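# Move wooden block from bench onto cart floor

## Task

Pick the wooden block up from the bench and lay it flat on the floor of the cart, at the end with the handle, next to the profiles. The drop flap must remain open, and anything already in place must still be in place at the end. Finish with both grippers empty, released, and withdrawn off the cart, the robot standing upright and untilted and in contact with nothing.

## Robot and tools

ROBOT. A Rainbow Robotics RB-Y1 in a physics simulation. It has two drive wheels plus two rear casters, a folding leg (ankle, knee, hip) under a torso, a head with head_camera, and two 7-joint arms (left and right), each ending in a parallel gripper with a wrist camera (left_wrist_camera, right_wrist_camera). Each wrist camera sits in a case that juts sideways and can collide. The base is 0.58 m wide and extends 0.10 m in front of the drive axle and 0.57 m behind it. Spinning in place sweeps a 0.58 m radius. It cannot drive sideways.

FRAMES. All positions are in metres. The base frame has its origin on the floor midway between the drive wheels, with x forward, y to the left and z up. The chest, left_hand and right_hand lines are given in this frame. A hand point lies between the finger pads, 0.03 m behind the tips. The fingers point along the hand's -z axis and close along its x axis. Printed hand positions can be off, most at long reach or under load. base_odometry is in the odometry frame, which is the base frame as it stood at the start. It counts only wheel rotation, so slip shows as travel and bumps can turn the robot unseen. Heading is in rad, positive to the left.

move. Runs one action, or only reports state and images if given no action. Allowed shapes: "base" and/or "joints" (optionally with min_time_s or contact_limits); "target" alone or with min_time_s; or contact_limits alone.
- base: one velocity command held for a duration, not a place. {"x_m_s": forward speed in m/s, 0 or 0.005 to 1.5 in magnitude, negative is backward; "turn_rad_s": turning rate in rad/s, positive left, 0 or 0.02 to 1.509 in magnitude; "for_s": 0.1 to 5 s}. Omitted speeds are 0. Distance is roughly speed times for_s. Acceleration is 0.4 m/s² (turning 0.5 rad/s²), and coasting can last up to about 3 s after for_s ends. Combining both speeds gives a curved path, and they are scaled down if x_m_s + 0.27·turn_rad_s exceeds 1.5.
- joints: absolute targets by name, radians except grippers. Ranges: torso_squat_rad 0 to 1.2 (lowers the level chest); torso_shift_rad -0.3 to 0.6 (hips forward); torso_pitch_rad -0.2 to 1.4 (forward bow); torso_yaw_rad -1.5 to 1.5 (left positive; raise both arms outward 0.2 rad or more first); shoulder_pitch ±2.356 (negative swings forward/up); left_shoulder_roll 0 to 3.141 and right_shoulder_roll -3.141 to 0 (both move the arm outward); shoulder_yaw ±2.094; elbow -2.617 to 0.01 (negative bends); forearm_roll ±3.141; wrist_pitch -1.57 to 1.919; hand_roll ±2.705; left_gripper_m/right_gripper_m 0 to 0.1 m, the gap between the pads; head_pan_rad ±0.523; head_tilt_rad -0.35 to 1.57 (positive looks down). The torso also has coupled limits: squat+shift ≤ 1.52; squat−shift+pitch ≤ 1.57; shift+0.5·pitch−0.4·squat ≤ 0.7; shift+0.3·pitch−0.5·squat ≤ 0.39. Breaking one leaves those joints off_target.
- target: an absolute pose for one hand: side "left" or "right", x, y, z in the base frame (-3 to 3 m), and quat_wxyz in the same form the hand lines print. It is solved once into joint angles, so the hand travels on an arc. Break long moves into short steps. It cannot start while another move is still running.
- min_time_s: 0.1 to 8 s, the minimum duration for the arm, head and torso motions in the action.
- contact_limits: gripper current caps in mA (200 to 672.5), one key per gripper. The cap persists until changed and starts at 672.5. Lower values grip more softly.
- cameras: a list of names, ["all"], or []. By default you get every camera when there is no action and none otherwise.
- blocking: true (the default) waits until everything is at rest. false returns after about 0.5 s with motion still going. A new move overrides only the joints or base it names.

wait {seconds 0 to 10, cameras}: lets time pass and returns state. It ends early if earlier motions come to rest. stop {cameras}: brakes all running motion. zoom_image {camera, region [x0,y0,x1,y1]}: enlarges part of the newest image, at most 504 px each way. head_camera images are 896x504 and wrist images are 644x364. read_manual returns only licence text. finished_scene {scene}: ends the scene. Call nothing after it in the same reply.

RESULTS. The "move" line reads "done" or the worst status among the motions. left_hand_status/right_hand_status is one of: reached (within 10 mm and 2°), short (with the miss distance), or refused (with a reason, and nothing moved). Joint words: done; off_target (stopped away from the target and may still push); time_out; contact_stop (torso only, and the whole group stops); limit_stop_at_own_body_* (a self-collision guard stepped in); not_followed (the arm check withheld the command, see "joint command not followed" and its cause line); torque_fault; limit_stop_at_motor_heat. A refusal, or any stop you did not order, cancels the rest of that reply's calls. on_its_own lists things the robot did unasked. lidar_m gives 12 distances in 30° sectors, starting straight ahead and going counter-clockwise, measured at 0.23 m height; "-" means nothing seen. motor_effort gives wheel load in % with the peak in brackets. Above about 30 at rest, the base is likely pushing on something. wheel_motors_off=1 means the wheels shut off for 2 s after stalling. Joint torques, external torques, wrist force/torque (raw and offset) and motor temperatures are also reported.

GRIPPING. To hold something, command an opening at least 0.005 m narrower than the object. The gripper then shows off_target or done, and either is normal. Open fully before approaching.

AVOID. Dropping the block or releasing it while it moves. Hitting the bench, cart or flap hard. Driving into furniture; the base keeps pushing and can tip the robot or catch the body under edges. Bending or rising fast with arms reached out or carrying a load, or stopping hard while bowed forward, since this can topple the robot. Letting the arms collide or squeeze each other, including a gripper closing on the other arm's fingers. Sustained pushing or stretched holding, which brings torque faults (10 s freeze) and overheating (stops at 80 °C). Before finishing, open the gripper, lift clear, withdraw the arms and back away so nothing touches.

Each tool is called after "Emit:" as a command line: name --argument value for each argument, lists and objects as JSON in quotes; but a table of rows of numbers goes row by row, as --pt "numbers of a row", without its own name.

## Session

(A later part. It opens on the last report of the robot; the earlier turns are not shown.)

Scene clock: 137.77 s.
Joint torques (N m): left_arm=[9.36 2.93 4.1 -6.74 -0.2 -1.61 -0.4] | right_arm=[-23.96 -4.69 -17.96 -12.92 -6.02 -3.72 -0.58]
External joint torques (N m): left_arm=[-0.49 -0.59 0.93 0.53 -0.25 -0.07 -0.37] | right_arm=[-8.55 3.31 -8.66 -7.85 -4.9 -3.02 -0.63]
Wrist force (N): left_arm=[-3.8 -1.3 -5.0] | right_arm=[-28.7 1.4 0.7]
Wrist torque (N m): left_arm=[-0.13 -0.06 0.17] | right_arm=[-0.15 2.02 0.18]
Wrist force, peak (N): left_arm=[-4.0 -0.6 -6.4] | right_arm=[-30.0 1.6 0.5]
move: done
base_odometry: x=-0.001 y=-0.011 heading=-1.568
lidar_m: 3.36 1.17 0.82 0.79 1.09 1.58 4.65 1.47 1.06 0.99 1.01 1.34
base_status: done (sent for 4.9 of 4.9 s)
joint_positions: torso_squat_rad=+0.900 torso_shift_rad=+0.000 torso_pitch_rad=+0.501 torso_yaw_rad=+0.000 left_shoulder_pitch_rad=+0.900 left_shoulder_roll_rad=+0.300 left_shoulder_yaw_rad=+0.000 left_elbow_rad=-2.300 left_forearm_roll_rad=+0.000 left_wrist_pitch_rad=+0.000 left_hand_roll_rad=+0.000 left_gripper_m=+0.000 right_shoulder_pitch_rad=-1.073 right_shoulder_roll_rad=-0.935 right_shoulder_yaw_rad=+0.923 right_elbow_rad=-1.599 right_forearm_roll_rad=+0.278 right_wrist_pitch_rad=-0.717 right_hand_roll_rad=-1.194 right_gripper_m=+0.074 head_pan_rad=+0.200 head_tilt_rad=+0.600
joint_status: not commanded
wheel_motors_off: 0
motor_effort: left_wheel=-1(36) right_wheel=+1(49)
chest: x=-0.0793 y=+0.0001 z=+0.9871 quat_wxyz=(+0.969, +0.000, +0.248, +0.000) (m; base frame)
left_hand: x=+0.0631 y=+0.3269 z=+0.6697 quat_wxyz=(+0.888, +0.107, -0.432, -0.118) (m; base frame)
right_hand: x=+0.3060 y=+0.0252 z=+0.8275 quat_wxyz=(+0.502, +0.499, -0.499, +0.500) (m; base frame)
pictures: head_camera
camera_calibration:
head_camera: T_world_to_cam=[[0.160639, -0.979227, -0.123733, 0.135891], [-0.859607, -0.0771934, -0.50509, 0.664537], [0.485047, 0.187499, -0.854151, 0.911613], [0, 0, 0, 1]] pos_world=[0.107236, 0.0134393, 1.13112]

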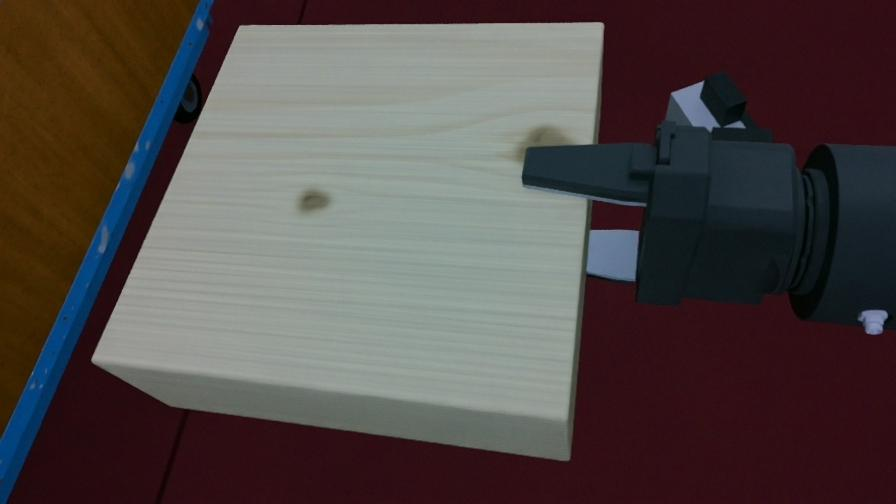

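Emit:
move --base '{"x_m_s":0.2,"for_s":1.5}'

Emit:
move --base '{"turn_rad_s":0.6,"for_s":2.613}' --joints '{"head_pan_rad":0.1,"head_tilt_rad":0.2}' --cameras '["head_camera"]'

Scene clock: 141.33 s.
Joint torques (N m): left_arm=[8.88 3.1 4.05 -6.87 -0.24 -1.63 -0.32] | right_arm=[-24.28 -3.91 -18.23 -12.77 -5.96 -3.76 -0.5]
External joint torques (N m): left_arm=[-0.97 -0.41 0.87 0.4 -0.29 -0.08 -0.28] | right_arm=[-8.88 4.08 -8.94 -7.7 -4.85 -3.1 -0.55]
Wrist force (N): left_arm=[-3.0 -0.8 -5.2] | right_arm=[-28.4 1.4 0.8]
Wrist torque (N m): left_arm=[-0.18 0.04 0.16] | right_arm=[-0.16 2.05 0.21]
Wrist force, peak (N): left_arm=[-3.6 -1.3 -6.4] | right_arm=[-30.0 0.0 0.9]
move: done
base_odometry: x=+0.000 y=-0.311 heading=-1.568
lidar_m: 3.32 1.20 0.84 0.79 0.82 1.84 4.58 1.46 1.05 0.98 0.99 1.33
base_status: done (sent for 1.5 of 1.5 s)
joint_positions: torso_squat_rad=+0.900 torso_shift_rad=+0.000 torso_pitch_rad=+0.501 torso_yaw_rad=+0.000 left_shoulder_pitch_rad=+0.900 left_shoulder_roll_rad=+0.300 left_shoulder_yaw_rad=+0.000 left_elbow_rad=-2.300 left_forearm_roll_rad=+0.000 left_wrist_pitch_rad=+0.000 left_hand_roll_rad=+0.000 left_gripper_m=+0.000 right_shoulder_pitch_rad=-1.073 right_shoulder_roll_rad=-0.935 right_shoulder_yaw_rad=+0.923 right_elbow_rad=-1.599 right_forearm_roll_rad=+0.278 right_wrist_pitch_rad=-0.717 right_hand_roll_rad=-1.194 right_gripper_m=+0.074 head_pan_rad=+0.200 head_tilt_rad=+0.600
joint_status: not commanded
wheel_motors_off: 0
motor_effort: left_wheel=-1(24) right_wheel=+1(26)
chest: x=-0.0793 y=+0.0001 z=+0.9871 quat_wxyz=(+0.969, +0.000, +0.248, +0.000) (m; base frame)
left_hand: x=+0.0631 y=+0.3269 z=+0.6697 quat_wxyz=(+0.888, +0.107, -0.432, -0.118) (m; base frame)
right_hand: x=+0.3060 y=+0.0252 z=+0.8275 quat_wxyz=(+0.502, +0.499, -0.499, +0.500) (m; base frame)
pictures: none

Scene clock: 145.47 s.
Joint torques (N m): left_arm=[9.31 2.72 4.28 -6.72 -0.15 -1.62 -0.41] | right_arm=[-24.1 -4.25 -17.71 -12.79 -6.07 -3.63 -0.41]
External joint torques (N m): left_arm=[-0.54 -0.79 1.1 0.54 -0.2 -0.08 -0.37] | right_arm=[-8.69 3.75 -8.42 -7.72 -4.96 -2.91 -0.46]
Wrist force (N): left_arm=[-3.3 -1.2 -4.9] | right_arm=[-27.6 1.4 0.0]
Wrist torque (N m): left_arm=[-0.12 0.00 0.19] | right_arm=[-0.23 2.13 0.18]
Wrist force, peak (N): left_arm=[-4.3 -1.1 -5.9] | right_arm=[-29.4 0.6 1.0]
move: done
base_odometry: x=+0.000 y=-0.311 heading=-0.009
lidar_m: 0.79 0.83 1.83 4.53 1.45 1.01 0.97 1.00 1.35 3.30 1.19 0.83
base_status: done (sent for 2.6 of 2.6 s)
joint_positions: torso_squat_rad=+0.900 torso_shift_rad=+0.000 torso_pitch_rad=+0.501 torso_yaw_rad=+0.000 left_shoulder_pitch_rad=+0.900 left_shoulder_roll_rad=+0.300 left_shoulder_yaw_rad=+0.000 left_elbow_rad=-2.300 left_forearm_roll_rad=+0.000 left_wrist_pitch_rad=+0.000 left_hand_roll_rad=+0.000 left_gripper_m=+0.000 right_shoulder_pitch_rad=-1.073 right_shoulder_roll_rad=-0.935 right_shoulder_yaw_rad=+0.923 right_elbow_rad=-1.599 right_forearm_roll_rad=+0.278 right_wrist_pitch_rad=-0.717 right_hand_roll_rad=-1.194 right_gripper_m=+0.074 head_pan_rad=+0.100 head_tilt_rad=+0.200
joint_status: all done
wheel_motors_off: 0
motor_effort: left_wheel=-1(40) right_wheel=+17(35)
chest: x=-0.0793 y=+0.0001 z=+0.9871 quat_wxyz=(+0.969, +0.000, +0.248, +0.000) (m; base frame)
left_hand: x=+0.0631 y=+0.3269 z=+0.6697 quat_wxyz=(+0.888, +0.107, -0.432, -0.118) (m; base frame)
right_hand: x=+0.3060 y=+0.0252 z=+0.8275 quat_wxyz=(+0.502, +0.499, -0.499, +0.500) (m; base frame)
pictures: head_camera
camera_calibration:
head_camera: T_world_to_cam=[[0.0861029, -0.993127, -0.0792813, 0.0873907], [-0.60182, 0.011571, -0.798548, 0.993315], [0.793977, 0.11647, -0.596687, 0.603866], [0, 0, 0, 1]] pos_world=[0.110817, 0.00496394, 1.16046]

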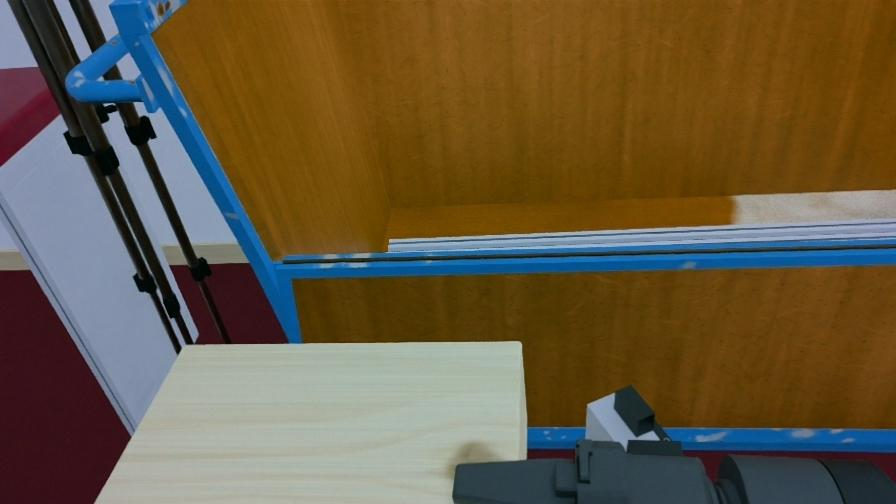

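Emit:
move --joints '{"torso_squat_rad":0.3,"torso_shift_rad":0.2,"torso_pitch_rad":0.75,"left_shoulder_pitch_rad":0.6,"left_elbow_rad":-0.4,"left_shoulder_roll_rad":0.2}' --min_time_s 3.5 --cameras '["head_camera"]'

Emit:
move --target '{"side":"right","x":0.45,"y":0.04,"z":0.88,"quat_wxyz":[0.5,0.5,-0.5,0.5]}' --min_time_s 2.5 --cameras '["head_camera"]'

Scene clock: 159.03 s.
Joint torques (N m): left_arm=[23.57 4.39 1.99 9.6 -0.34 1.4 -0.15] | right_arm=[-20.95 -3.57 -15.47 -15.69 -5.58 -5.58 -0.4]
External joint torques (N m): left_arm=[-2.51 -1.94 0.82 0.4 -0.35 -0.11 -0.2] | right_arm=[-9.12 3.71 -8 -9.4 -4.66 -4.45 -0.45]
Wrist force (N): left_arm=[6.5 -0.8 -5.1] | right_arm=[-27.1 -5.4 0.1]
Wrist torque (N m): left_arm=[-0.09 0.52 0.08] | right_arm=[-0.75 2.00 0.20]
Wrist force, peak (N): left_arm=[7.4 -0.7 -5.4] | right_arm=[-29.3 1.1 0.1]
move: done
base_odometry: x=+0.000 y=-0.311 heading=-0.009
lidar_m: 0.80 0.83 1.84 4.52 1.45 1.02 0.97 1.02 1.34 3.30 1.20 0.85
base_status: not commanded
joint_positions: torso_squat_rad=+0.300 torso_shift_rad=+0.200 torso_pitch_rad=+0.751 torso_yaw_rad=+0.000 left_shoulder_pitch_rad=+0.600 left_shoulder_roll_rad=+0.200 left_shoulder_yaw_rad=+0.000 left_elbow_rad=-0.400 left_forearm_roll_rad=+0.000 left_wrist_pitch_rad=+0.000 left_hand_roll_rad=+0.000 left_gripper_m=+0.000 right_shoulder_pitch_rad=-1.073 right_shoulder_roll_rad=-0.935 right_shoulder_yaw_rad=+0.923 right_elbow_rad=-1.598 right_forearm_roll_rad=+0.277 right_wrist_pitch_rad=-0.717 right_hand_roll_rad=-1.194 right_gripper_m=+0.074 head_pan_rad=+0.100 head_tilt_rad=+0.200
joint_status: all done
wheel_motors_off: 0
motor_effort: left_wheel=-4(4) right_wheel=+17(21)
chest: x=+0.1163 y=+0.0001 z=+1.1620 quat_wxyz=(+0.930, +0.000, +0.367, +0.000) (m; base frame)
left_hand: x=-0.4942 y=+0.3600 z=+0.8787 quat_wxyz=(+0.886, +0.120, +0.448, +0.009) (m; base frame)
right_hand: x=+0.4503 y=+0.0251 z=+0.9119 quat_wxyz=(+0.561, +0.558, -0.432, +0.434) (m; base frame)
pictures: head_camera
camera_calibration:
head_camera: T_world_to_cam=[[0.0637863, -0.993127, -0.0981337, 0.108921], [-0.780847, 0.011568, -0.624615, 1.0694], [0.621457, 0.116469, -0.774742, 0.779931], [0, 0, 0, 1]] pos_world=[0.343398, 0.00496393, 1.2829]

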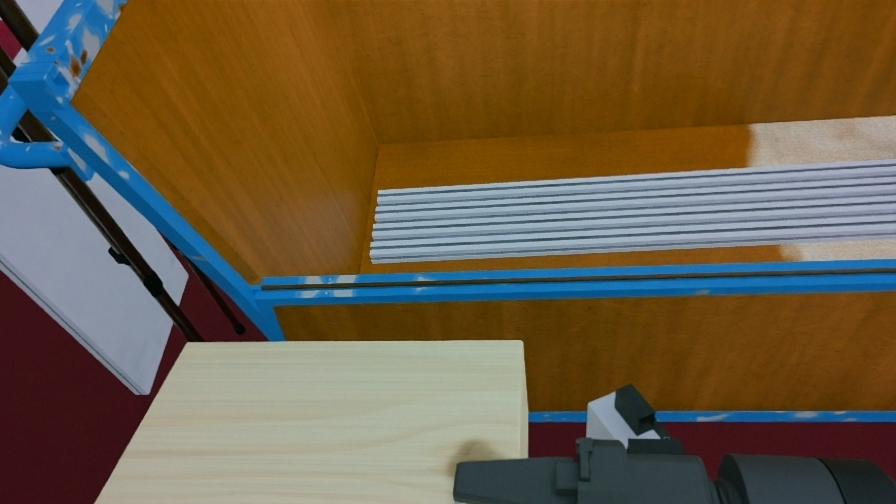

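Scene clock: 161.87 s.
Joint torques (N m): left_arm=[23.72 4.62 2.12 9.83 -0.34 1.34 -0.24] | right_arm=[-18.2 1.82 -14.11 -16.11 -5.23 -6.01 0.09]
External joint torques (N m): left_arm=[-2.36 -1.71 0.95 0.64 -0.35 -0.18 -0.29] | right_arm=[-6.32 7.85 -7.4 -9.55 -4.25 -4.86 0.04]
Wrist force (N): left_arm=[6.9 -0.7 -5.1] | right_arm=[-28.4 0.7 -0.2]
Wrist torque (N m): left_arm=[-0.10 0.58 0.03] | right_arm=[-0.14 2.07 -0.06]
Wrist force, peak (N): left_arm=[6.7 -1.6 -6.0] | right_arm=[-28.8 1.2 -0.2]
move: done
base_odometry: x=+0.000 y=-0.311 heading=-0.009
lidar_m: 0.80 0.84 1.83 4.51 1.43 1.03 0.97 1.00 1.35 3.31 1.19 0.83
base_status: not commanded
joint_positions: torso_squat_rad=+0.300 torso_shift_rad=+0.200 torso_pitch_rad=+0.751 torso_yaw_rad=+0.000 left_shoulder_pitch_rad=+0.600 left_shoulder_roll_rad=+0.200 left_shoulder_yaw_rad=+0.000 left_elbow_rad=-0.400 left_forearm_roll_rad=+0.000 left_wrist_pitch_rad=+0.000 left_hand_roll_rad=+0.000 left_gripper_m=+0.000 right_shoulder_pitch_rad=-1.054 right_shoulder_roll_rad=-0.811 right_shoulder_yaw_rad=+0.901 right_elbow_rad=-1.446 right_forearm_roll_rad=+0.358 right_wrist_pitch_rad=-0.774 right_hand_roll_rad=-0.930 right_gripper_m=+0.074 head_pan_rad=+0.100 head_tilt_rad=+0.200
joint_status: all done
wheel_motors_off: 0
motor_effort: left_wheel=-3(4) right_wheel=+16(19)
chest: x=+0.1163 y=+0.0001 z=+1.1620 quat_wxyz=(+0.930, +0.000, +0.367, +0.000) (m; base frame)
left_hand: x=-0.4942 y=+0.3600 z=+0.8786 quat_wxyz=(+0.886, +0.120, +0.448, +0.009) (m; base frame)
right_hand: x=+0.4496 y=+0.0385 z=+0.8777 quat_wxyz=(+0.505, +0.497, -0.498, +0.501) (m; base frame)
right_hand_status: reached (checked arc, planned for 2.5 s): 3 mm and 0.7 deg off.
pictures: head_camera
camera_calibration:
head_camera: T_world_to_cam=[[0.0637863, -0.993127, -0.0981337, 0.108921], [-0.780847, 0.011568, -0.624615, 1.0694], [0.621457, 0.116469, -0.774742, 0.779931], [0, 0, 0, 1]] pos_world=[0.343398, 0.00496393, 1.2829]

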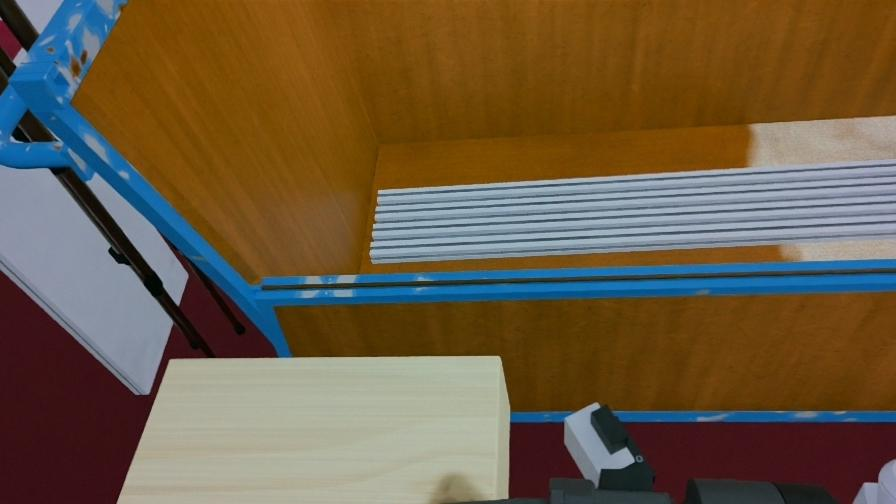

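Emit:
move --joints '{"right_shoulder_pitch_rad":-1.454,"right_shoulder_roll_rad":-0.455,"right_shoulder_yaw_rad":1.766,"right_elbow_rad":-0.72,"right_forearm_roll_rad":-0.586,"right_wrist_pitch_rad":-0.966,"right_hand_roll_rad":-0.168}' --min_time_s 4 --cameras '["head_camera"]'

Emit:
move --target '{"side":"right","x":0.46,"y":0.03,"z":0.80,"quat_wxyz":[0.5,0.5,-0.5,0.5]}' --min_time_s 2 --cameras '["head_camera"]'

Scene clock: 173.50 s.
Joint torques (N m): left_arm=[23.74 4.33 2.1 9.69 -0.17 1.32 -0.29] | right_arm=[-24.65 4.47 -9.31 -6.37 -3.07 -8.83 -0.03]
External joint torques (N m): left_arm=[-2.34 -2 0.94 0.49 -0.18 -0.2 -0.33] | right_arm=[-9.28 7.15 -4.69 -5.05 -2.6 -7.04 -0.08]
Wrist force (N): left_arm=[6.3 -0.8 -4.4] | right_arm=[-27.4 7.0 -3.5]
Wrist torque (N m): left_arm=[-0.12 0.50 0.09] | right_arm=[0.16 2.00 0.00]
Wrist force, peak (N): left_arm=[7.0 -1.5 -5.7] | right_arm=[-28.6 4.5 -4.7]
move: done
base_odometry: x=+0.000 y=-0.311 heading=-0.009
lidar_m: 0.80 0.82 1.83 4.52 1.44 1.01 0.96 1.01 1.35 3.29 1.18 0.84
base_status: not commanded
joint_positions: torso_squat_rad=+0.300 torso_shift_rad=+0.200 torso_pitch_rad=+0.751 torso_yaw_rad=+0.000 left_shoulder_pitch_rad=+0.600 left_shoulder_roll_rad=+0.200 left_shoulder_yaw_rad=+0.000 left_elbow_rad=-0.400 left_forearm_roll_rad=+0.000 left_wrist_pitch_rad=+0.000 left_hand_roll_rad=+0.000 left_gripper_m=+0.000 right_shoulder_pitch_rad=-1.452 right_shoulder_roll_rad=-0.457 right_shoulder_yaw_rad=+1.767 right_elbow_rad=-0.719 right_forearm_roll_rad=-0.585 right_wrist_pitch_rad=-0.964 right_hand_roll_rad=-0.168 right_gripper_m=+0.074 head_pan_rad=+0.100 head_tilt_rad=+0.200
joint_status: all done
wheel_motors_off: 0
motor_effort: left_wheel=-4(4) right_wheel=+18(19)
chest: x=+0.1163 y=+0.0001 z=+1.1621 quat_wxyz=(+0.930, +0.000, +0.367, +0.000) (m; base frame)
left_hand: x=-0.4943 y=+0.3600 z=+0.8786 quat_wxyz=(+0.886, +0.120, +0.448, +0.009) (m; base frame)
right_hand: x=+0.4520 y=+0.0883 z=+0.7549 quat_wxyz=(+0.485, +0.409, -0.513, +0.578) (m; base frame)
pictures: head_camera
camera_calibration:
head_camera: T_world_to_cam=[[0.0637924, -0.993127, -0.098129, 0.108913], [-0.780846, 0.0115604, -0.624616, 1.0694], [0.621457, 0.116469, -0.774742, 0.779931], [0, 0, 0, 1]] pos_world=[0.343398, 0.00496391, 1.2829]

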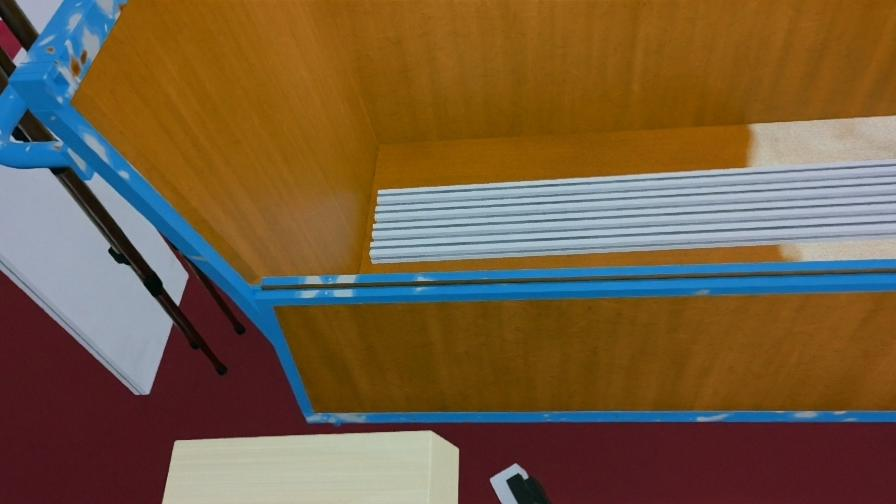

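Scene clock: 175.83 s.
Joint torques (N m): left_arm=[23.32 4.55 1.68 9.56 -0.31 1.35 -0.19] | right_arm=[-24.71 -3.44 -10.18 -7.33 -3.53 -9.13 -0.37]
External joint torques (N m): left_arm=[-2.76 -1.78 0.52 0.37 -0.32 -0.16 -0.24] | right_arm=[-9.55 1.99 -5.24 -6.3 -2.98 -7.34 -0.42]
Wrist force (N): left_arm=[5.7 -0.6 -5.1] | right_arm=[-28.3 1.1 0.3]
Wrist torque (N m): left_arm=[-0.14 0.48 0.11] | right_arm=[-0.17 2.11 0.17]
Wrist force, peak (N): left_arm=[6.9 -1.2 -5.4] | right_arm=[-29.0 3.4 -1.8]
move: done
base_odometry: x=+0.000 y=-0.311 heading=-0.009
lidar_m: 0.80 0.82 1.81 4.52 1.44 1.03 0.96 1.00 1.35 3.30 1.18 0.84
base_status: not commanded
joint_positions: torso_squat_rad=+0.300 torso_shift_rad=+0.200 torso_pitch_rad=+0.751 torso_yaw_rad=+0.000 left_shoulder_pitch_rad=+0.600 left_shoulder_roll_rad=+0.200 left_shoulder_yaw_rad=+0.000 left_elbow_rad=-0.400 left_forearm_roll_rad=+0.000 left_wrist_pitch_rad=+0.000 left_hand_roll_rad=+0.000 left_gripper_m=+0.000 right_shoulder_pitch_rad=-1.455 right_shoulder_roll_rad=-0.632 right_shoulder_yaw_rad=+1.773 right_elbow_rad=-0.832 right_forearm_roll_rad=-0.589 right_wrist_pitch_rad=-1.165 right_hand_roll_rad=-0.366 right_gripper_m=+0.074 head_pan_rad=+0.100 head_tilt_rad=+0.200
joint_status: all done
wheel_motors_off: 0
motor_effort: left_wheel=-3(4) right_wheel=+16(19)
chest: x=+0.1163 y=+0.0001 z=+1.1621 quat_wxyz=(+0.930, +0.000, +0.367, +0.000) (m; base frame)
left_hand: x=-0.4943 y=+0.3600 z=+0.8786 quat_wxyz=(+0.886, +0.120, +0.448, +0.009) (m; base frame)
right_hand: x=+0.4596 y=+0.0294 z=+0.7978 quat_wxyz=(+0.501, +0.500, -0.499, +0.500) (m; base frame)
right_hand_status: reached (checked arc, planned for 2.0 s): 2 mm and 0.2 deg off.
pictures: head_camera
camera_calibration:
head_camera: T_world_to_cam=[[0.0637924, -0.993127, -0.098129, 0.108913], [-0.780846, 0.0115604, -0.624616, 1.0694], [0.621457, 0.116469, -0.774742, 0.779931], [0, 0, 0, 1]] pos_world=[0.343398, 0.00496391, 1.2829]

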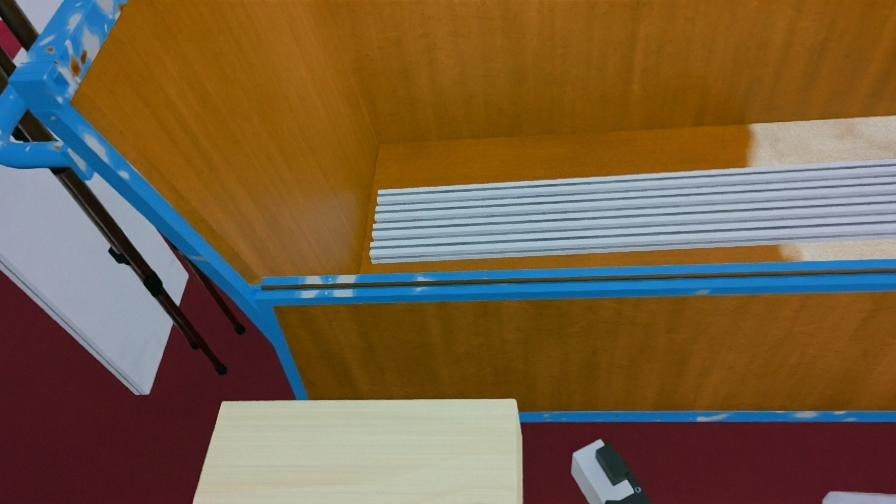

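Emit:
move --base '{"turn_rad_s":0.05,"for_s":0.7}'

Emit:
move --target '{"side":"right","x":0.475,"y":0.04,"z":0.80,"quat_wxyz":[0.5,0.5,-0.5,0.5]}' --min_time_s 1.5

Emit:
move --base '{"x_m_s":0.25,"for_s":1.6}' --cameras '["head_camera","right_wrist_camera"]'

Scene clock: 181.60 s.
Joint torques (N m): left_arm=[23.47 5.03 1.66 9.64 -0.3 1.31 -0.25] | right_arm=[-24.36 -2.12 -10.36 -6.84 -3.47 -9 -0.51]
External joint torques (N m): left_arm=[-2.61 -1.3 0.49 0.45 -0.31 -0.21 -0.3] | right_arm=[-9.2 3.32 -5.41 -5.81 -2.92 -7.21 -0.56]
Wrist force (N): left_arm=[7.2 -1.4 -4.9] | right_arm=[-28.6 1.3 -0.1]
Wrist torque (N m): left_arm=[-0.03 0.62 0.12] | right_arm=[-0.16 2.05 0.18]
Wrist force, peak (N): left_arm=[6.7 -2.1 -5.9] | right_arm=[-29.0 1.3 -0.1]
move: done
base_odometry: x=+0.000 y=-0.311 heading=+0.025
lidar_m: 0.80 0.84 1.83 3.92 1.39 1.01 0.96 1.03 1.40 3.68 1.16 0.83
base_status: done (sent for 0.7 of 0.7 s)
joint_positions: torso_squat_rad=+0.300 torso_shift_rad=+0.200 torso_pitch_rad=+0.751 torso_yaw_rad=+0.000 left_shoulder_pitch_rad=+0.600 left_shoulder_roll_rad=+0.200 left_shoulder_yaw_rad=+0.000 left_elbow_rad=-0.400 left_forearm_roll_rad=+0.000 left_wrist_pitch_rad=+0.000 left_hand_roll_rad=+0.000 left_gripper_m=+0.000 right_shoulder_pitch_rad=-1.455 right_shoulder_roll_rad=-0.633 right_shoulder_yaw_rad=+1.773 right_elbow_rad=-0.832 right_forearm_roll_rad=-0.589 right_wrist_pitch_rad=-1.165 right_hand_roll_rad=-0.366 right_gripper_m=+0.074 head_pan_rad=+0.100 head_tilt_rad=+0.200
joint_status: not commanded
wheel_motors_off: 0
motor_effort: left_wheel=-5(21) right_wheel=+18(34)
chest: x=+0.1163 y=+0.0001 z=+1.1621 quat_wxyz=(+0.930, +0.000, +0.367, +0.000) (m; base frame)
left_hand: x=-0.4943 y=+0.3600 z=+0.8786 quat_wxyz=(+0.886, +0.120, +0.448, +0.009) (m; base frame)
right_hand: x=+0.4597 y=+0.0293 z=+0.7979 quat_wxyz=(+0.501, +0.500, -0.499, +0.500) (m; base frame)
pictures: none

Scene clock: 183.43 s.
Joint torques (N m): left_arm=[23.78 4.88 2.06 9.63 -0.27 1.32 -0.29] | right_arm=[-25.67 0.38 -9.94 -5.03 -3.46 -8.9 -0.39]
External joint torques (N m): left_arm=[-2.3 -1.44 0.89 0.43 -0.28 -0.19 -0.34] | right_arm=[-9.81 5.41 -5.22 -4.49 -2.81 -7.15 -0.44]
Wrist force (N): left_arm=[6.4 -1.5 -4.6] | right_arm=[-28.5 1.1 0.3]
Wrist torque (N m): left_arm=[-0.02 0.54 0.10] | right_arm=[-0.17 2.06 0.19]
Wrist force, peak (N): left_arm=[7.0 -1.4 -5.2] | right_arm=[-29.2 1.4 0.2]
move: done
base_odometry: x=+0.000 y=-0.311 heading=+0.025
lidar_m: 0.80 0.84 1.82 3.95 1.40 1.01 0.97 1.02 1.40 3.69 1.14 0.83
base_status: not commanded
joint_positions: torso_squat_rad=+0.300 torso_shift_rad=+0.200 torso_pitch_rad=+0.751 torso_yaw_rad=+0.000 left_shoulder_pitch_rad=+0.600 left_shoulder_roll_rad=+0.200 left_shoulder_yaw_rad=+0.000 left_elbow_rad=-0.400 left_forearm_roll_rad=+0.000 left_wrist_pitch_rad=+0.000 left_hand_roll_rad=+0.000 left_gripper_m=+0.000 right_shoulder_pitch_rad=-1.474 right_shoulder_roll_rad=-0.573 right_shoulder_yaw_rad=+1.773 right_elbow_rad=-0.724 right_forearm_roll_rad=-0.587 right_wrist_pitch_rad=-1.193 right_hand_roll_rad=-0.420 right_gripper_m=+0.074 head_pan_rad=+0.100 head_tilt_rad=+0.200
joint_status: all done
wheel_motors_off: 0
motor_effort: left_wheel=-4(5) right_wheel=+18(20)
chest: x=+0.1163 y=+0.0001 z=+1.1621 quat_wxyz=(+0.930, +0.000, +0.367, +0.000) (m; base frame)
left_hand: x=-0.4943 y=+0.3600 z=+0.8786 quat_wxyz=(+0.886, +0.120, +0.448, +0.009) (m; base frame)
right_hand: x=+0.4745 y=+0.0386 z=+0.7982 quat_wxyz=(+0.502, +0.498, -0.499, +0.501) (m; base frame)
right_hand_status: reached (checked arc, planned for 1.5 s): 2 mm and 0.4 deg off.
pictures: none

Scene clock: 185.97 s.
Joint torques (N m): left_arm=[23.78 5.01 2.08 9.28 -0.36 1.35 -0.21] | right_arm=[-24.4 0.09 -10.59 -5.72 -3.76 -8.68 -0.44]
External joint torques (N m): left_arm=[-2.3 -1.32 0.92 0.08 -0.37 -0.17 -0.26] | right_arm=[-8.53 5.11 -5.87 -5.18 -3.1 -6.97 -0.49]
Wrist force (N): left_arm=[5.8 -0.9 -4.8] | right_arm=[-27.3 1.9 -0.4]
Wrist torque (N m): left_arm=[-0.12 0.46 0.10] | right_arm=[-0.22 2.11 0.18]
Wrist force, peak (N): left_arm=[6.4 -1.8 -5.7] | right_arm=[-29.5 2.3 -0.1]
move: done
base_odometry: x=+0.400 y=-0.301 heading=+0.025
lidar_m: 0.39 0.41 0.92 4.55 1.97 1.42 1.36 1.43 1.95 4.80 0.58 0.42
base_status: done (sent for 1.6 of 1.6 s)
joint_positions: torso_squat_rad=+0.300 torso_shift_rad=+0.200 torso_pitch_rad=+0.751 torso_yaw_rad=+0.000 left_shoulder_pitch_rad=+0.600 left_shoulder_roll_rad=+0.200 left_shoulder_yaw_rad=+0.000 left_elbow_rad=-0.400 left_forearm_roll_rad=+0.000 left_wrist_pitch_rad=+0.000 left_hand_roll_rad=+0.000 left_gripper_m=+0.000 right_shoulder_pitch_rad=-1.474 right_shoulder_roll_rad=-0.573 right_shoulder_yaw_rad=+1.773 right_elbow_rad=-0.724 right_forearm_roll_rad=-0.587 right_wrist_pitch_rad=-1.193 right_hand_roll_rad=-0.420 right_gripper_m=+0.074 head_pan_rad=+0.100 head_tilt_rad=+0.200
joint_status: not commanded
wheel_motors_off: 0
motor_effort: left_wheel=-1(29) right_wheel=-1(44)
chest: x=+0.1163 y=+0.0001 z=+1.1621 quat_wxyz=(+0.930, +0.000, +0.367, +0.000) (m; base frame)
left_hand: x=-0.4942 y=+0.3600 z=+0.8786 quat_wxyz=(+0.886, +0.120, +0.448, +0.009) (m; base frame)
right_hand: x=+0.4746 y=+0.0387 z=+0.7983 quat_wxyz=(+0.502, +0.498, -0.499, +0.501) (m; base frame)
pictures: head_camera, right_wrist_camera
camera_calibration:
head_camera: T_world_to_cam=[[0.0637983, -0.993126, -0.0981384, 0.108923], [-0.780809, 0.0115687, -0.624663, 1.06945], [0.621505, 0.11648, -0.774703, 0.779864], [0, 0, 0, 1]] pos_world=[0.343398, 0.00496391, 1.2829]
right_wrist_camera: T_world_to_cam=[[0.0284282, 0.0201064, -0.999394, 0.782349], [-0.862187, -0.505401, -0.0346933, 0.483581], [-0.505792, 0.86265, 0.00296782, 0.276497], [0, 0, 0, 1]] pos_world=[0.534546, -0.00984841, 0.797831]

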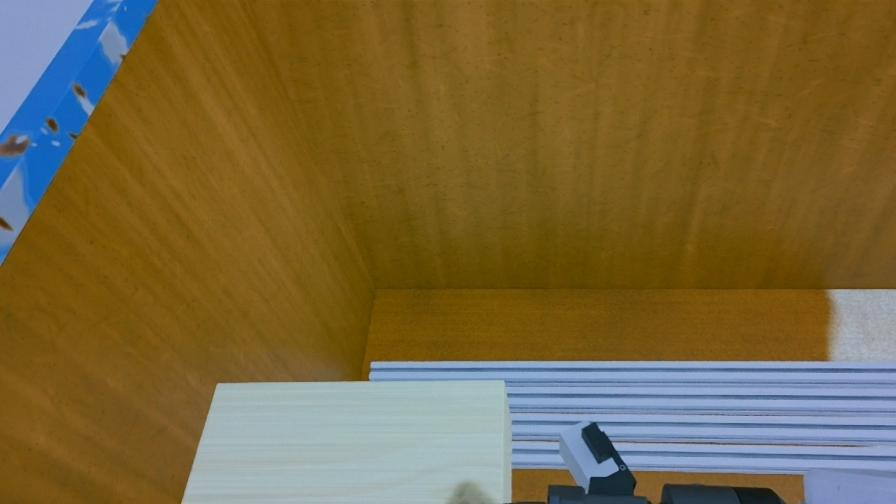

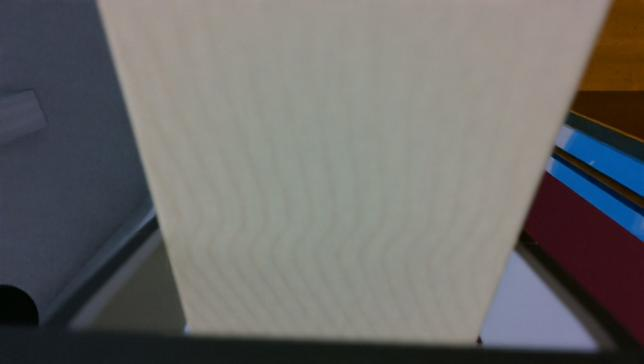

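Emit:
move --base '{"x_m_s":0.1,"for_s":1.12}'

Emit:
move --joints '{"torso_squat_rad":0.65,"torso_shift_rad":0.3,"torso_pitch_rad":0.85,"head_tilt_rad":0.3}' --min_time_s 3.5 --cameras '["head_camera","right_wrist_camera"]'

Scene clock: 189.70 s.
Joint torques (N m): left_arm=[24.31 4.72 2.11 9.22 -0.26 1.32 -0.22] | right_arm=[-23.68 -0.26 -10.48 -6.02 -3.54 -8.9 -0.42]
External joint torques (N m): left_arm=[-1.77 -1.6 0.94 0.02 -0.27 -0.2 -0.26] | right_arm=[-7.82 4.76 -5.76 -5.48 -2.89 -7.14 -0.47]
Wrist force (N): left_arm=[5.9 -0.9 -5.4] | right_arm=[-28.4 1.4 0.2]
Wrist torque (N m): left_arm=[-0.11 0.49 0.11] | right_arm=[-0.22 2.06 0.17]
Wrist force, peak (N): left_arm=[7.1 -1.5 -5.4] | right_arm=[-29.7 2.3 -0.6]
move: done
base_odometry: x=+0.513 y=-0.298 heading=+0.025
lidar_m: 0.28 0.30 0.41 4.08 2.12 1.53 1.47 1.56 2.10 4.32 0.41 0.29
base_status: done (sent for 1.13 of 1.13 s)
joint_positions: torso_squat_rad=+0.300 torso_shift_rad=+0.200 torso_pitch_rad=+0.751 torso_yaw_rad=+0.000 left_shoulder_pitch_rad=+0.600 left_shoulder_roll_rad=+0.200 left_shoulder_yaw_rad=+0.000 left_elbow_rad=-0.400 left_forearm_roll_rad=+0.000 left_wrist_pitch_rad=+0.000 left_hand_roll_rad=+0.000 left_gripper_m=+0.000 right_shoulder_pitch_rad=-1.474 right_shoulder_roll_rad=-0.573 right_shoulder_yaw_rad=+1.773 right_elbow_rad=-0.724 right_forearm_roll_rad=-0.587 right_wrist_pitch_rad=-1.193 right_hand_roll_rad=-0.420 right_gripper_m=+0.074 head_pan_rad=+0.100 head_tilt_rad=+0.200
joint_status: not commanded
wheel_motors_off: 0
motor_effort: left_wheel=-2(24) right_wheel=-3(23)
chest: x=+0.1163 y=+0.0001 z=+1.1620 quat_wxyz=(+0.930, +0.000, +0.367, +0.000) (m; base frame)
left_hand: x=-0.4942 y=+0.3600 z=+0.8786 quat_wxyz=(+0.886, +0.120, +0.448, +0.009) (m; base frame)
right_hand: x=+0.4746 y=+0.0387 z=+0.7983 quat_wxyz=(+0.502, +0.498, -0.499, +0.501) (m; base frame)
pictures: none

Scene clock: 193.50 s.
Joint torques (N m): left_arm=[24.87 4.35 2.1 9.74 -0.27 1.41 -0.23] | right_arm=[-22.19 0.78 -9.52 -6.5 -3.19 -8.99 -0.44]
External joint torques (N m): left_arm=[-2.2 -1.67 0.98 0.05 -0.27 -0.23 -0.28] | right_arm=[-8.27 5.04 -5.38 -5.39 -2.71 -7.16 -0.49]
Wrist force (N): left_arm=[7.0 -0.5 -4.7] | right_arm=[-28.1 -1.7 0.2]
Wrist torque (N m): left_arm=[-0.10 0.56 0.11] | right_arm=[-0.38 2.08 0.20]
Wrist force, peak (N): left_arm=[7.4 -1.4 -5.3] | right_arm=[-29.1 -1.7 -0.4]
move: done
base_odometry: x=+0.513 y=-0.298 heading=+0.025
lidar_m: 0.27 0.29 0.41 4.07 2.12 1.54 1.48 1.55 2.12 4.34 0.43 0.30
base_status: not commanded
joint_positions: torso_squat_rad=+0.650 torso_shift_rad=+0.300 torso_pitch_rad=+0.851 torso_yaw_rad=+0.000 left_shoulder_pitch_rad=+0.600 left_shoulder_roll_rad=+0.200 left_shoulder_yaw_rad=+0.000 left_elbow_rad=-0.400 left_forearm_roll_rad=+0.000 left_wrist_pitch_rad=+0.000 left_hand_roll_rad=+0.000 left_gripper_m=+0.000 right_shoulder_pitch_rad=-1.474 right_shoulder_roll_rad=-0.573 right_shoulder_yaw_rad=+1.773 right_elbow_rad=-0.724 right_forearm_roll_rad=-0.587 right_wrist_pitch_rad=-1.193 right_hand_roll_rad=-0.420 right_gripper_m=+0.074 head_pan_rad=+0.100 head_tilt_rad=+0.300
joint_status: all done
wheel_motors_off: 0
motor_effort: left_wheel=+0(2) right_wheel=+1(3)
chest: x=+0.1695 y=+0.0001 z=+1.0169 quat_wxyz=(+0.911, +0.000, +0.413, +0.000) (m; base frame)
left_hand: x=-0.4662 y=+0.3600 z=+0.7956 quat_wxyz=(+0.862, +0.120, +0.492, +0.003) (m; base frame)
right_hand: x=+0.4898 y=+0.0387 z=+0.6193 quat_wxyz=(+0.526, +0.523, -0.473, +0.475) (m; base frame)
pictures: head_camera, right_wrist_camera
camera_calibration:
head_camera: T_world_to_cam=[[0.050804, -0.99342, -0.102647, 0.0983769], [-0.889093, 0.00182652, -0.457723, 0.86728], [0.454899, 0.114517, -0.883149, 0.792945], [0, 0, 0, 1]] pos_world=[0.405385, 0.00533976, 1.10736]
right_wrist_camera: T_world_to_cam=[[-0.0713728, 0.0201112, -0.997247, 0.650468], [-0.861328, -0.505437, 0.051452, 0.436722], [-0.503011, 0.862629, 0.0533968, 0.252139], [0, 0, 0, 1]] pos_world=[0.549415, -0.00984835, 0.612743]

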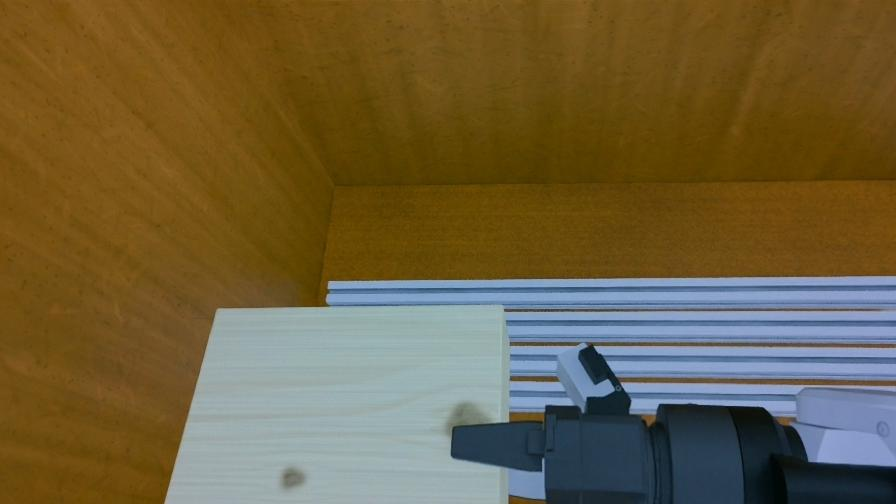

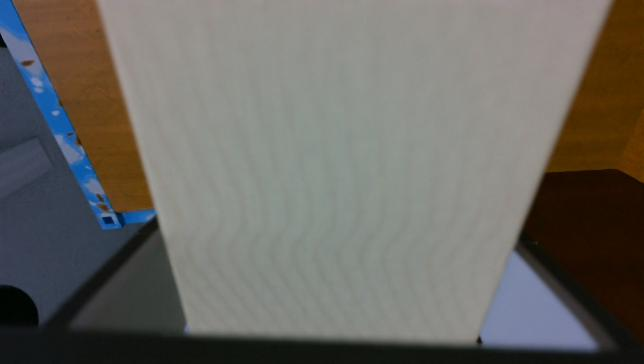

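Emit:
move --target '{"side":"right","x":0.457,"y":0.045,"z":0.58,"quat_wxyz":[0.5,0.5,-0.5,0.5]}' --min_time_s 2

Emit:
move --joints '{"torso_squat_rad":0.9,"torso_shift_rad":0.4,"torso_pitch_rad":0.95,"head_tilt_rad":0.3}' --min_time_s 3 --cameras '["head_camera","right_wrist_camera"]'

Scene clock: 197.10 s.
Joint torques (N m): left_arm=[25.09 4.6 1.95 9.69 -0.22 1.42 -0.26] | right_arm=[-6.7 16.32 0.05 -12.11 1.83 -11.23 -0.92]
External joint torques (N m): left_arm=[-1.98 -1.42 0.83 -0.01 -0.22 -0.22 -0.31] | right_arm=[5.32 17.97 2.04 -12.37 2.46 -9.43 -0.97]
Wrist force (N): left_arm=[6.8 -1.1 -5.3] | right_arm=[-27.0 -24.9 3.3]
Wrist torque (N m): left_arm=[-0.08 0.53 0.09] | right_arm=[-0.05 2.36 0.90]
Wrist force, peak (N): left_arm=[7.4 -2.1 -5.0] | right_arm=[-28.7 -30.0 4.1]
move: done
base_odometry: x=+0.513 y=-0.298 heading=+0.025
lidar_m: 0.28 0.28 0.41 4.07 2.13 1.55 1.48 1.56 2.12 4.35 0.42 0.29
base_status: not commanded
joint_positions: torso_squat_rad=+0.650 torso_shift_rad=+0.300 torso_pitch_rad=+0.851 torso_yaw_rad=+0.000 left_shoulder_pitch_rad=+0.600 left_shoulder_roll_rad=+0.200 left_shoulder_yaw_rad=+0.000 left_elbow_rad=-0.400 left_forearm_roll_rad=+0.000 left_wrist_pitch_rad=+0.000 left_hand_roll_rad=+0.000 left_gripper_m=+0.000 right_shoulder_pitch_rad=-1.352 right_shoulder_roll_rad=-0.322 right_shoulder_yaw_rad=+1.782 right_elbow_rad=-0.264 right_forearm_roll_rad=-0.565 right_wrist_pitch_rad=-1.365 right_hand_roll_rad=-0.360 right_gripper_m=+0.074 head_pan_rad=+0.100 head_tilt_rad=+0.300
joint_status: all done
wheel_motors_off: 0
motor_effort: left_wheel=-7(7) right_wheel=-2(3)
chest: x=+0.1695 y=+0.0001 z=+1.0169 quat_wxyz=(+0.911, +0.000, +0.413, +0.000) (m; base frame)
left_hand: x=-0.4661 y=+0.3600 z=+0.7956 quat_wxyz=(+0.862, +0.120, +0.492, +0.003) (m; base frame)
right_hand: x=+0.4598 y=+0.0423 z=+0.5794 quat_wxyz=(+0.509, +0.489, -0.498, +0.504) (m; base frame)
right_hand_status: reached (checked arc, as near as the solve gets, planned for 2.0 s): 4 mm and 1.8 deg off.
pictures: none

Scene clock: 200.40 s.
Joint torques (N m): left_arm=[25.61 4.3 1.79 10.17 -0.28 1.56 -0.2] | right_arm=[-2.96 14.21 1.23 -9.92 2.22 -8.88 0.27]
External joint torques (N m): left_arm=[-2.17 -1.34 0.72 0.08 -0.28 -0.18 -0.25] | right_arm=[6.87 14.94 2.85 -9.7 2.68 -7.03 0.21]
Wrist force (N): left_arm=[6.9 -0.8 -3.7] | right_arm=[-18.7 -20.2 2.4]
Wrist torque (N m): left_arm=[-0.13 0.54 0.08] | right_arm=[0.01 2.19 -0.30]
Wrist force, peak (N): left_arm=[7.6 -1.9 -4.4] | right_arm=[-11.3 -36.7 0.3]
move: done
base_odometry: x=+0.513 y=-0.298 heading=+0.025
lidar_m: 0.24 0.26 0.36 4.07 2.13 1.55 1.48 1.55 2.10 4.34 0.39 0.27
base_status: not commanded
joint_positions: torso_squat_rad=+0.900 torso_shift_rad=+0.400 torso_pitch_rad=+0.949 torso_yaw_rad=+0.000 left_shoulder_pitch_rad=+0.600 left_shoulder_roll_rad=+0.200 left_shoulder_yaw_rad=+0.000 left_elbow_rad=-0.400 left_forearm_roll_rad=+0.000 left_wrist_pitch_rad=+0.000 left_hand_roll_rad=+0.000 left_gripper_m=+0.000 right_shoulder_pitch_rad=-1.352 right_shoulder_roll_rad=-0.321 right_shoulder_yaw_rad=+1.782 right_elbow_rad=-0.265 right_forearm_roll_rad=-0.565 right_wrist_pitch_rad=-1.366 right_hand_roll_rad=-0.360 right_gripper_m=+0.074 head_pan_rad=+0.100 head_tilt_rad=+0.300
joint_status: all done
wheel_motors_off: 0
motor_effort: left_wheel=-8(11) right_wheel=-6(7)
chest: x=+0.1929 y=+0.0002 z=+0.8615 quat_wxyz=(+0.889, +0.000, +0.457, +0.000) (m; base frame)
left_hand: x=-0.4614 y=+0.3600 z=+0.7035 quat_wxyz=(+0.837, +0.120, +0.533, -0.003) (m; base frame)
right_hand: x=+0.4386 y=+0.0427 z=+0.3982 quat_wxyz=(+0.533, +0.513, -0.472, +0.479) (m; base frame)
pictures: head_camera, right_wrist_camera
camera_calibration:
head_camera: T_world_to_cam=[[0.0403601, -0.993488, -0.106548, 0.0867106], [-0.929678, 0.00173819, -0.368368, 0.747775], [0.366154, 0.113923, -0.923554, 0.697011], [0, 0, 0, 1]] pos_world=[0.436477, 0.00544092, 0.928423]
right_wrist_camera: T_world_to_cam=[[-0.0651151, 0.000392732, -0.997878, 0.424636], [-0.866512, -0.495966, 0.0563478, 0.405858], [-0.494891, 0.868342, 0.0326352, 0.239134], [0, 0, 0, 1]] pos_world=[0.497676, -0.00652498, 0.393062]

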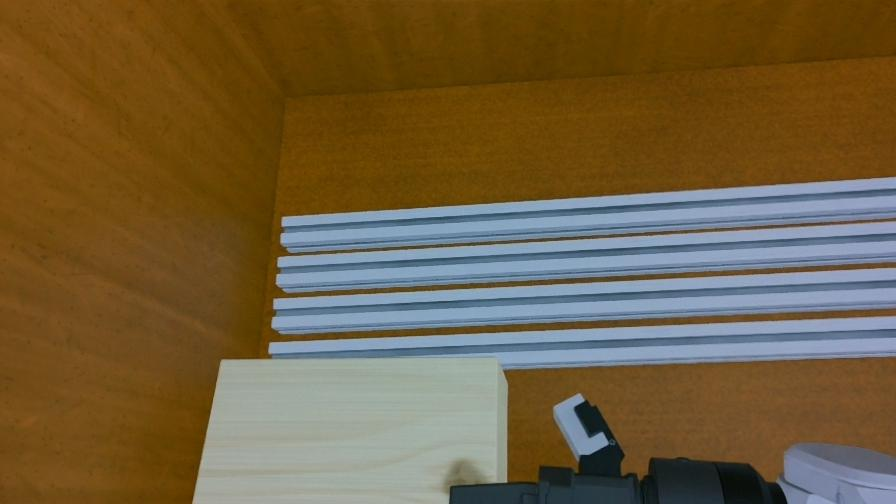

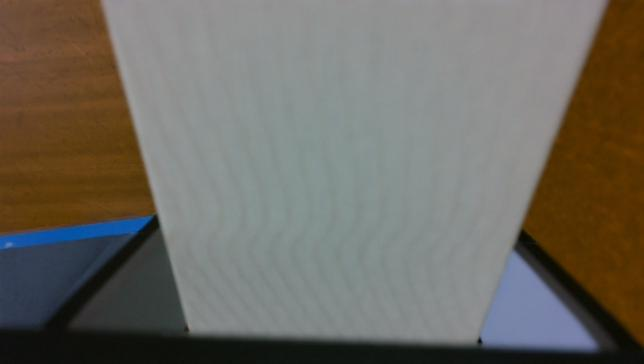

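Emit:
move --target '{"side":"right","x":0.443,"y":0.045,"z":0.42,"quat_wxyz":[0.5111,0.4861,-0.4624,0.5373]}' --min_time_s 2 --cameras '["head_camera","right_wrist_camera"]'

Scene clock: 206.73 s.
Joint torques (N m): left_arm=[25.81 4.21 2.09 10.34 -0.35 1.6 -0.26] | right_arm=[-18.32 1.71 -7.15 -10.59 -1.36 -9.48 -0.05]
External joint torques (N m): left_arm=[-1.98 -1.44 1.03 0.24 -0.36 -0.14 -0.31] | right_arm=[-7.07 5.13 -3.35 -8.16 -1.17 -7.59 -0.1]
Wrist force (N): left_arm=[6.8 -1.4 -4.5] | right_arm=[-28.0 1.3 -2.6]
Wrist torque (N m): left_arm=[-0.05 0.58 0.08] | right_arm=[-0.16 2.04 -0.03]
Wrist force, peak (N): left_arm=[7.7 -0.4 -4.6] | right_arm=[-34.6 -25.2 2.9]
move: done
base_odometry: x=+0.513 y=-0.298 heading=+0.025
lidar_m: 0.25 0.25 0.35 4.08 2.14 1.55 1.48 1.55 2.11 4.34 0.39 0.26
base_status: not commanded
joint_positions: torso_squat_rad=+0.900 torso_shift_rad=+0.400 torso_pitch_rad=+0.951 torso_yaw_rad=+0.000 left_shoulder_pitch_rad=+0.600 left_shoulder_roll_rad=+0.200 left_shoulder_yaw_rad=+0.000 left_elbow_rad=-0.400 left_forearm_roll_rad=+0.000 left_wrist_pitch_rad=+0.000 left_hand_roll_rad=+0.000 left_gripper_m=+0.000 right_shoulder_pitch_rad=-1.476 right_shoulder_roll_rad=-0.622 right_shoulder_yaw_rad=+1.794 right_elbow_rad=-0.877 right_forearm_roll_rad=-0.552 right_wrist_pitch_rad=-1.035 right_hand_roll_rad=-0.172 right_gripper_m=+0.074 head_pan_rad=+0.100 head_tilt_rad=+0.300
joint_status: all done
wheel_motors_off: 0
motor_effort: left_wheel=-4(9) right_wheel=+0(5)
chest: x=+0.1934 y=+0.0001 z=+0.8611 quat_wxyz=(+0.889, +0.000, +0.458, +0.000) (m; base frame)
left_hand: x=-0.4612 y=+0.3600 z=+0.7042 quat_wxyz=(+0.837, +0.120, +0.534, -0.003) (m; base frame)
right_hand: x=+0.4424 y=+0.0436 z=+0.4178 quat_wxyz=(+0.510, +0.488, -0.461, +0.537) (m; base frame)
right_hand_status: reached (checked arc, planned for 2.0 s): 3 mm and 0.3 deg off.
pictures: head_camera, right_wrist_camera
camera_calibration:
head_camera: T_world_to_cam=[[0.0402824, -0.993431, -0.107112, 0.0871471], [-0.930269, 0.00183525, -0.366874, 0.746877], [0.364661, 0.114422, -0.924084, 0.697105], [0, 0, 0, 1]] pos_world=[0.437079, 0.00544001, 0.927528]
right_wrist_camera: T_world_to_cam=[[0.0298623, -0.0700502, -0.997096, 0.405152], [-0.832673, -0.553589, 0.013954, 0.413765], [-0.552959, 0.829839, -0.0748603, 0.31193], [0, 0, 0, 1]] pos_world=[0.504917, -0.00141443, 0.421553]

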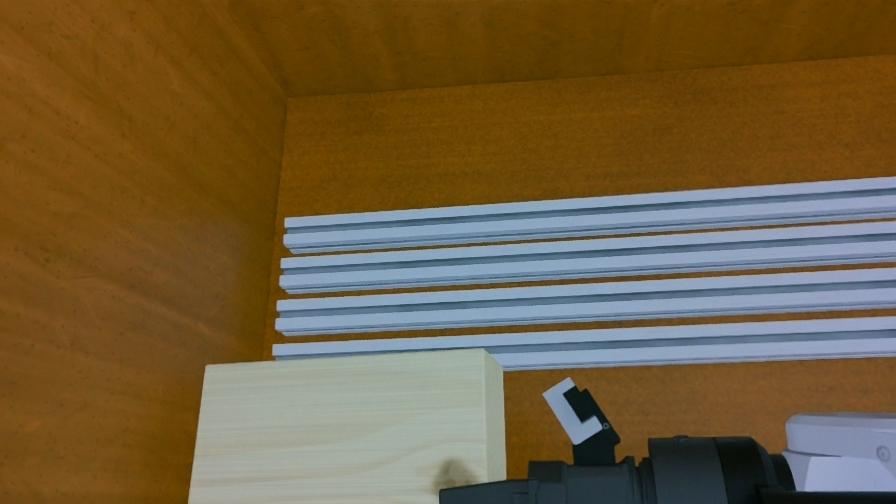

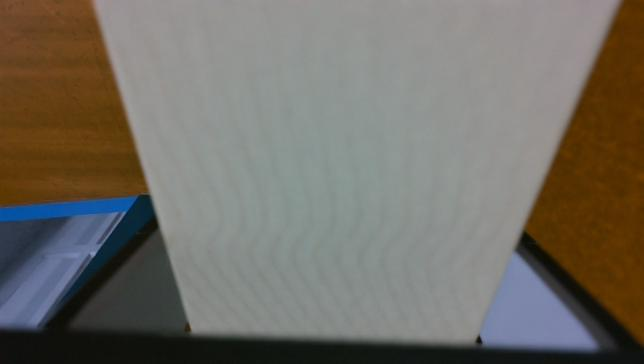

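Emit:
move --target '{"side":"right","x":0.440,"y":0.048,"z":0.375,"quat_wxyz":[0.5111,0.4861,-0.4624,0.5373]}' --min_time_s 2 --cameras '["head_camera","right_wrist_camera"]'

Scene clock: 211.67 s.
Joint torques (N m): left_arm=[25.59 4.22 1.92 10.24 -0.2 1.61 -0.16] | right_arm=[-15.23 6.71 -4.43 -5.12 -2.56 -9 -0.33]
External joint torques (N m): left_arm=[-2.19 -1.43 0.86 0.14 -0.21 -0.13 -0.22] | right_arm=[-4.87 7.35 -2.72 -4.96 -2.05 -7.16 -0.37]
Wrist force (N): left_arm=[7.1 -0.7 -3.8] | right_arm=[-27.2 -0.3 -4.0]
Wrist torque (N m): left_arm=[-0.10 0.60 0.11] | right_arm=[-0.39 2.05 0.13]
Wrist force, peak (N): left_arm=[7.7 -1.7 -4.8] | right_arm=[-26.8 -18.1 7.1]
move: short
base_odometry: x=+0.513 y=-0.298 heading=+0.025
lidar_m: 0.25 0.26 0.35 4.10 2.14 1.55 1.48 1.57 2.11 4.35 0.39 0.26
base_status: not commanded
joint_positions: torso_squat_rad=+0.900 torso_shift_rad=+0.400 torso_pitch_rad=+0.951 torso_yaw_rad=+0.000 left_shoulder_pitch_rad=+0.600 left_shoulder_roll_rad=+0.200 left_shoulder_yaw_rad=+0.000 left_elbow_rad=-0.400 left_forearm_roll_rad=+0.000 left_wrist_pitch_rad=+0.000 left_hand_roll_rad=+0.000 left_gripper_m=+0.000 right_shoulder_pitch_rad=-1.383 right_shoulder_roll_rad=-0.317 right_shoulder_yaw_rad=+1.824 right_elbow_rad=-0.266 right_forearm_roll_rad=-0.532 right_wrist_pitch_rad=-1.255 right_hand_roll_rad=-0.297 right_gripper_m=+0.074 head_pan_rad=+0.100 head_tilt_rad=+0.300
joint_status: all done
wheel_motors_off: 0
motor_effort: left_wheel=-2(6) right_wheel=+1(2)
chest: x=+0.1934 y=+0.0001 z=+0.8611 quat_wxyz=(+0.889, +0.000, +0.458, +0.000) (m; base frame)
left_hand: x=-0.4612 y=+0.3600 z=+0.7043 quat_wxyz=(+0.837, +0.120, +0.534, -0.003) (m; base frame)
right_hand: x=+0.4398 y=+0.0465 z=+0.3743 quat_wxyz=(+0.526, +0.469, -0.455, +0.545) (m; base frame)
right_hand_status: short (checked arc, as near as the solve gets, planned for 2.0 s): 2 mm and 2.8 deg off. The place is met; only the turn is off.
pictures: head_camera, right_wrist_camera
camera_calibration:
head_camera: T_world_to_cam=[[0.0402824, -0.993431, -0.107112, 0.0870477], [-0.930269, 0.00183525, -0.366874, 0.746877], [0.364661, 0.114422, -0.924084, 0.697116], [0, 0, 0, 1]] pos_world=[0.437079, 0.00534001, 0.927528]
right_wrist_camera: T_world_to_cam=[[0.0351222, -0.118645, -0.992315, 0.360296], [-0.844096, -0.535106, 0.0341029, 0.410441], [-0.53504, 0.836412, -0.118942, 0.31311], [0, 0, 0, 1]] pos_world=[0.501324, 0.000487499, 0.380772]

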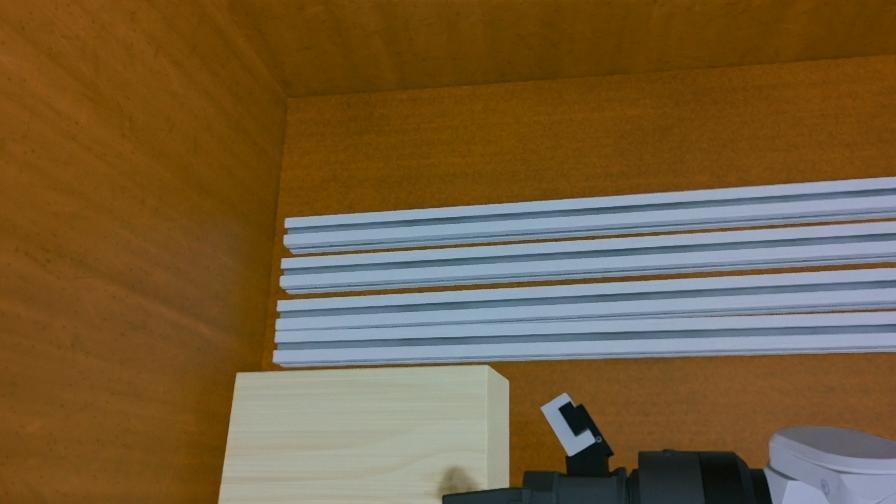

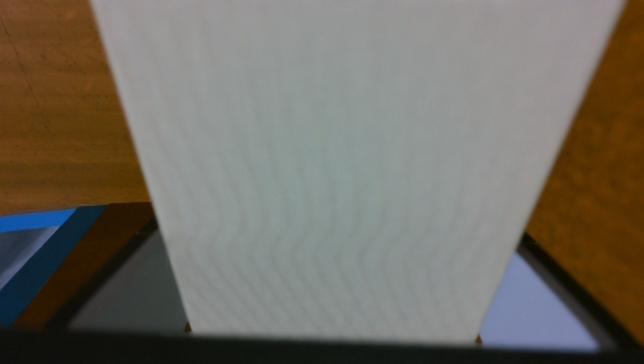

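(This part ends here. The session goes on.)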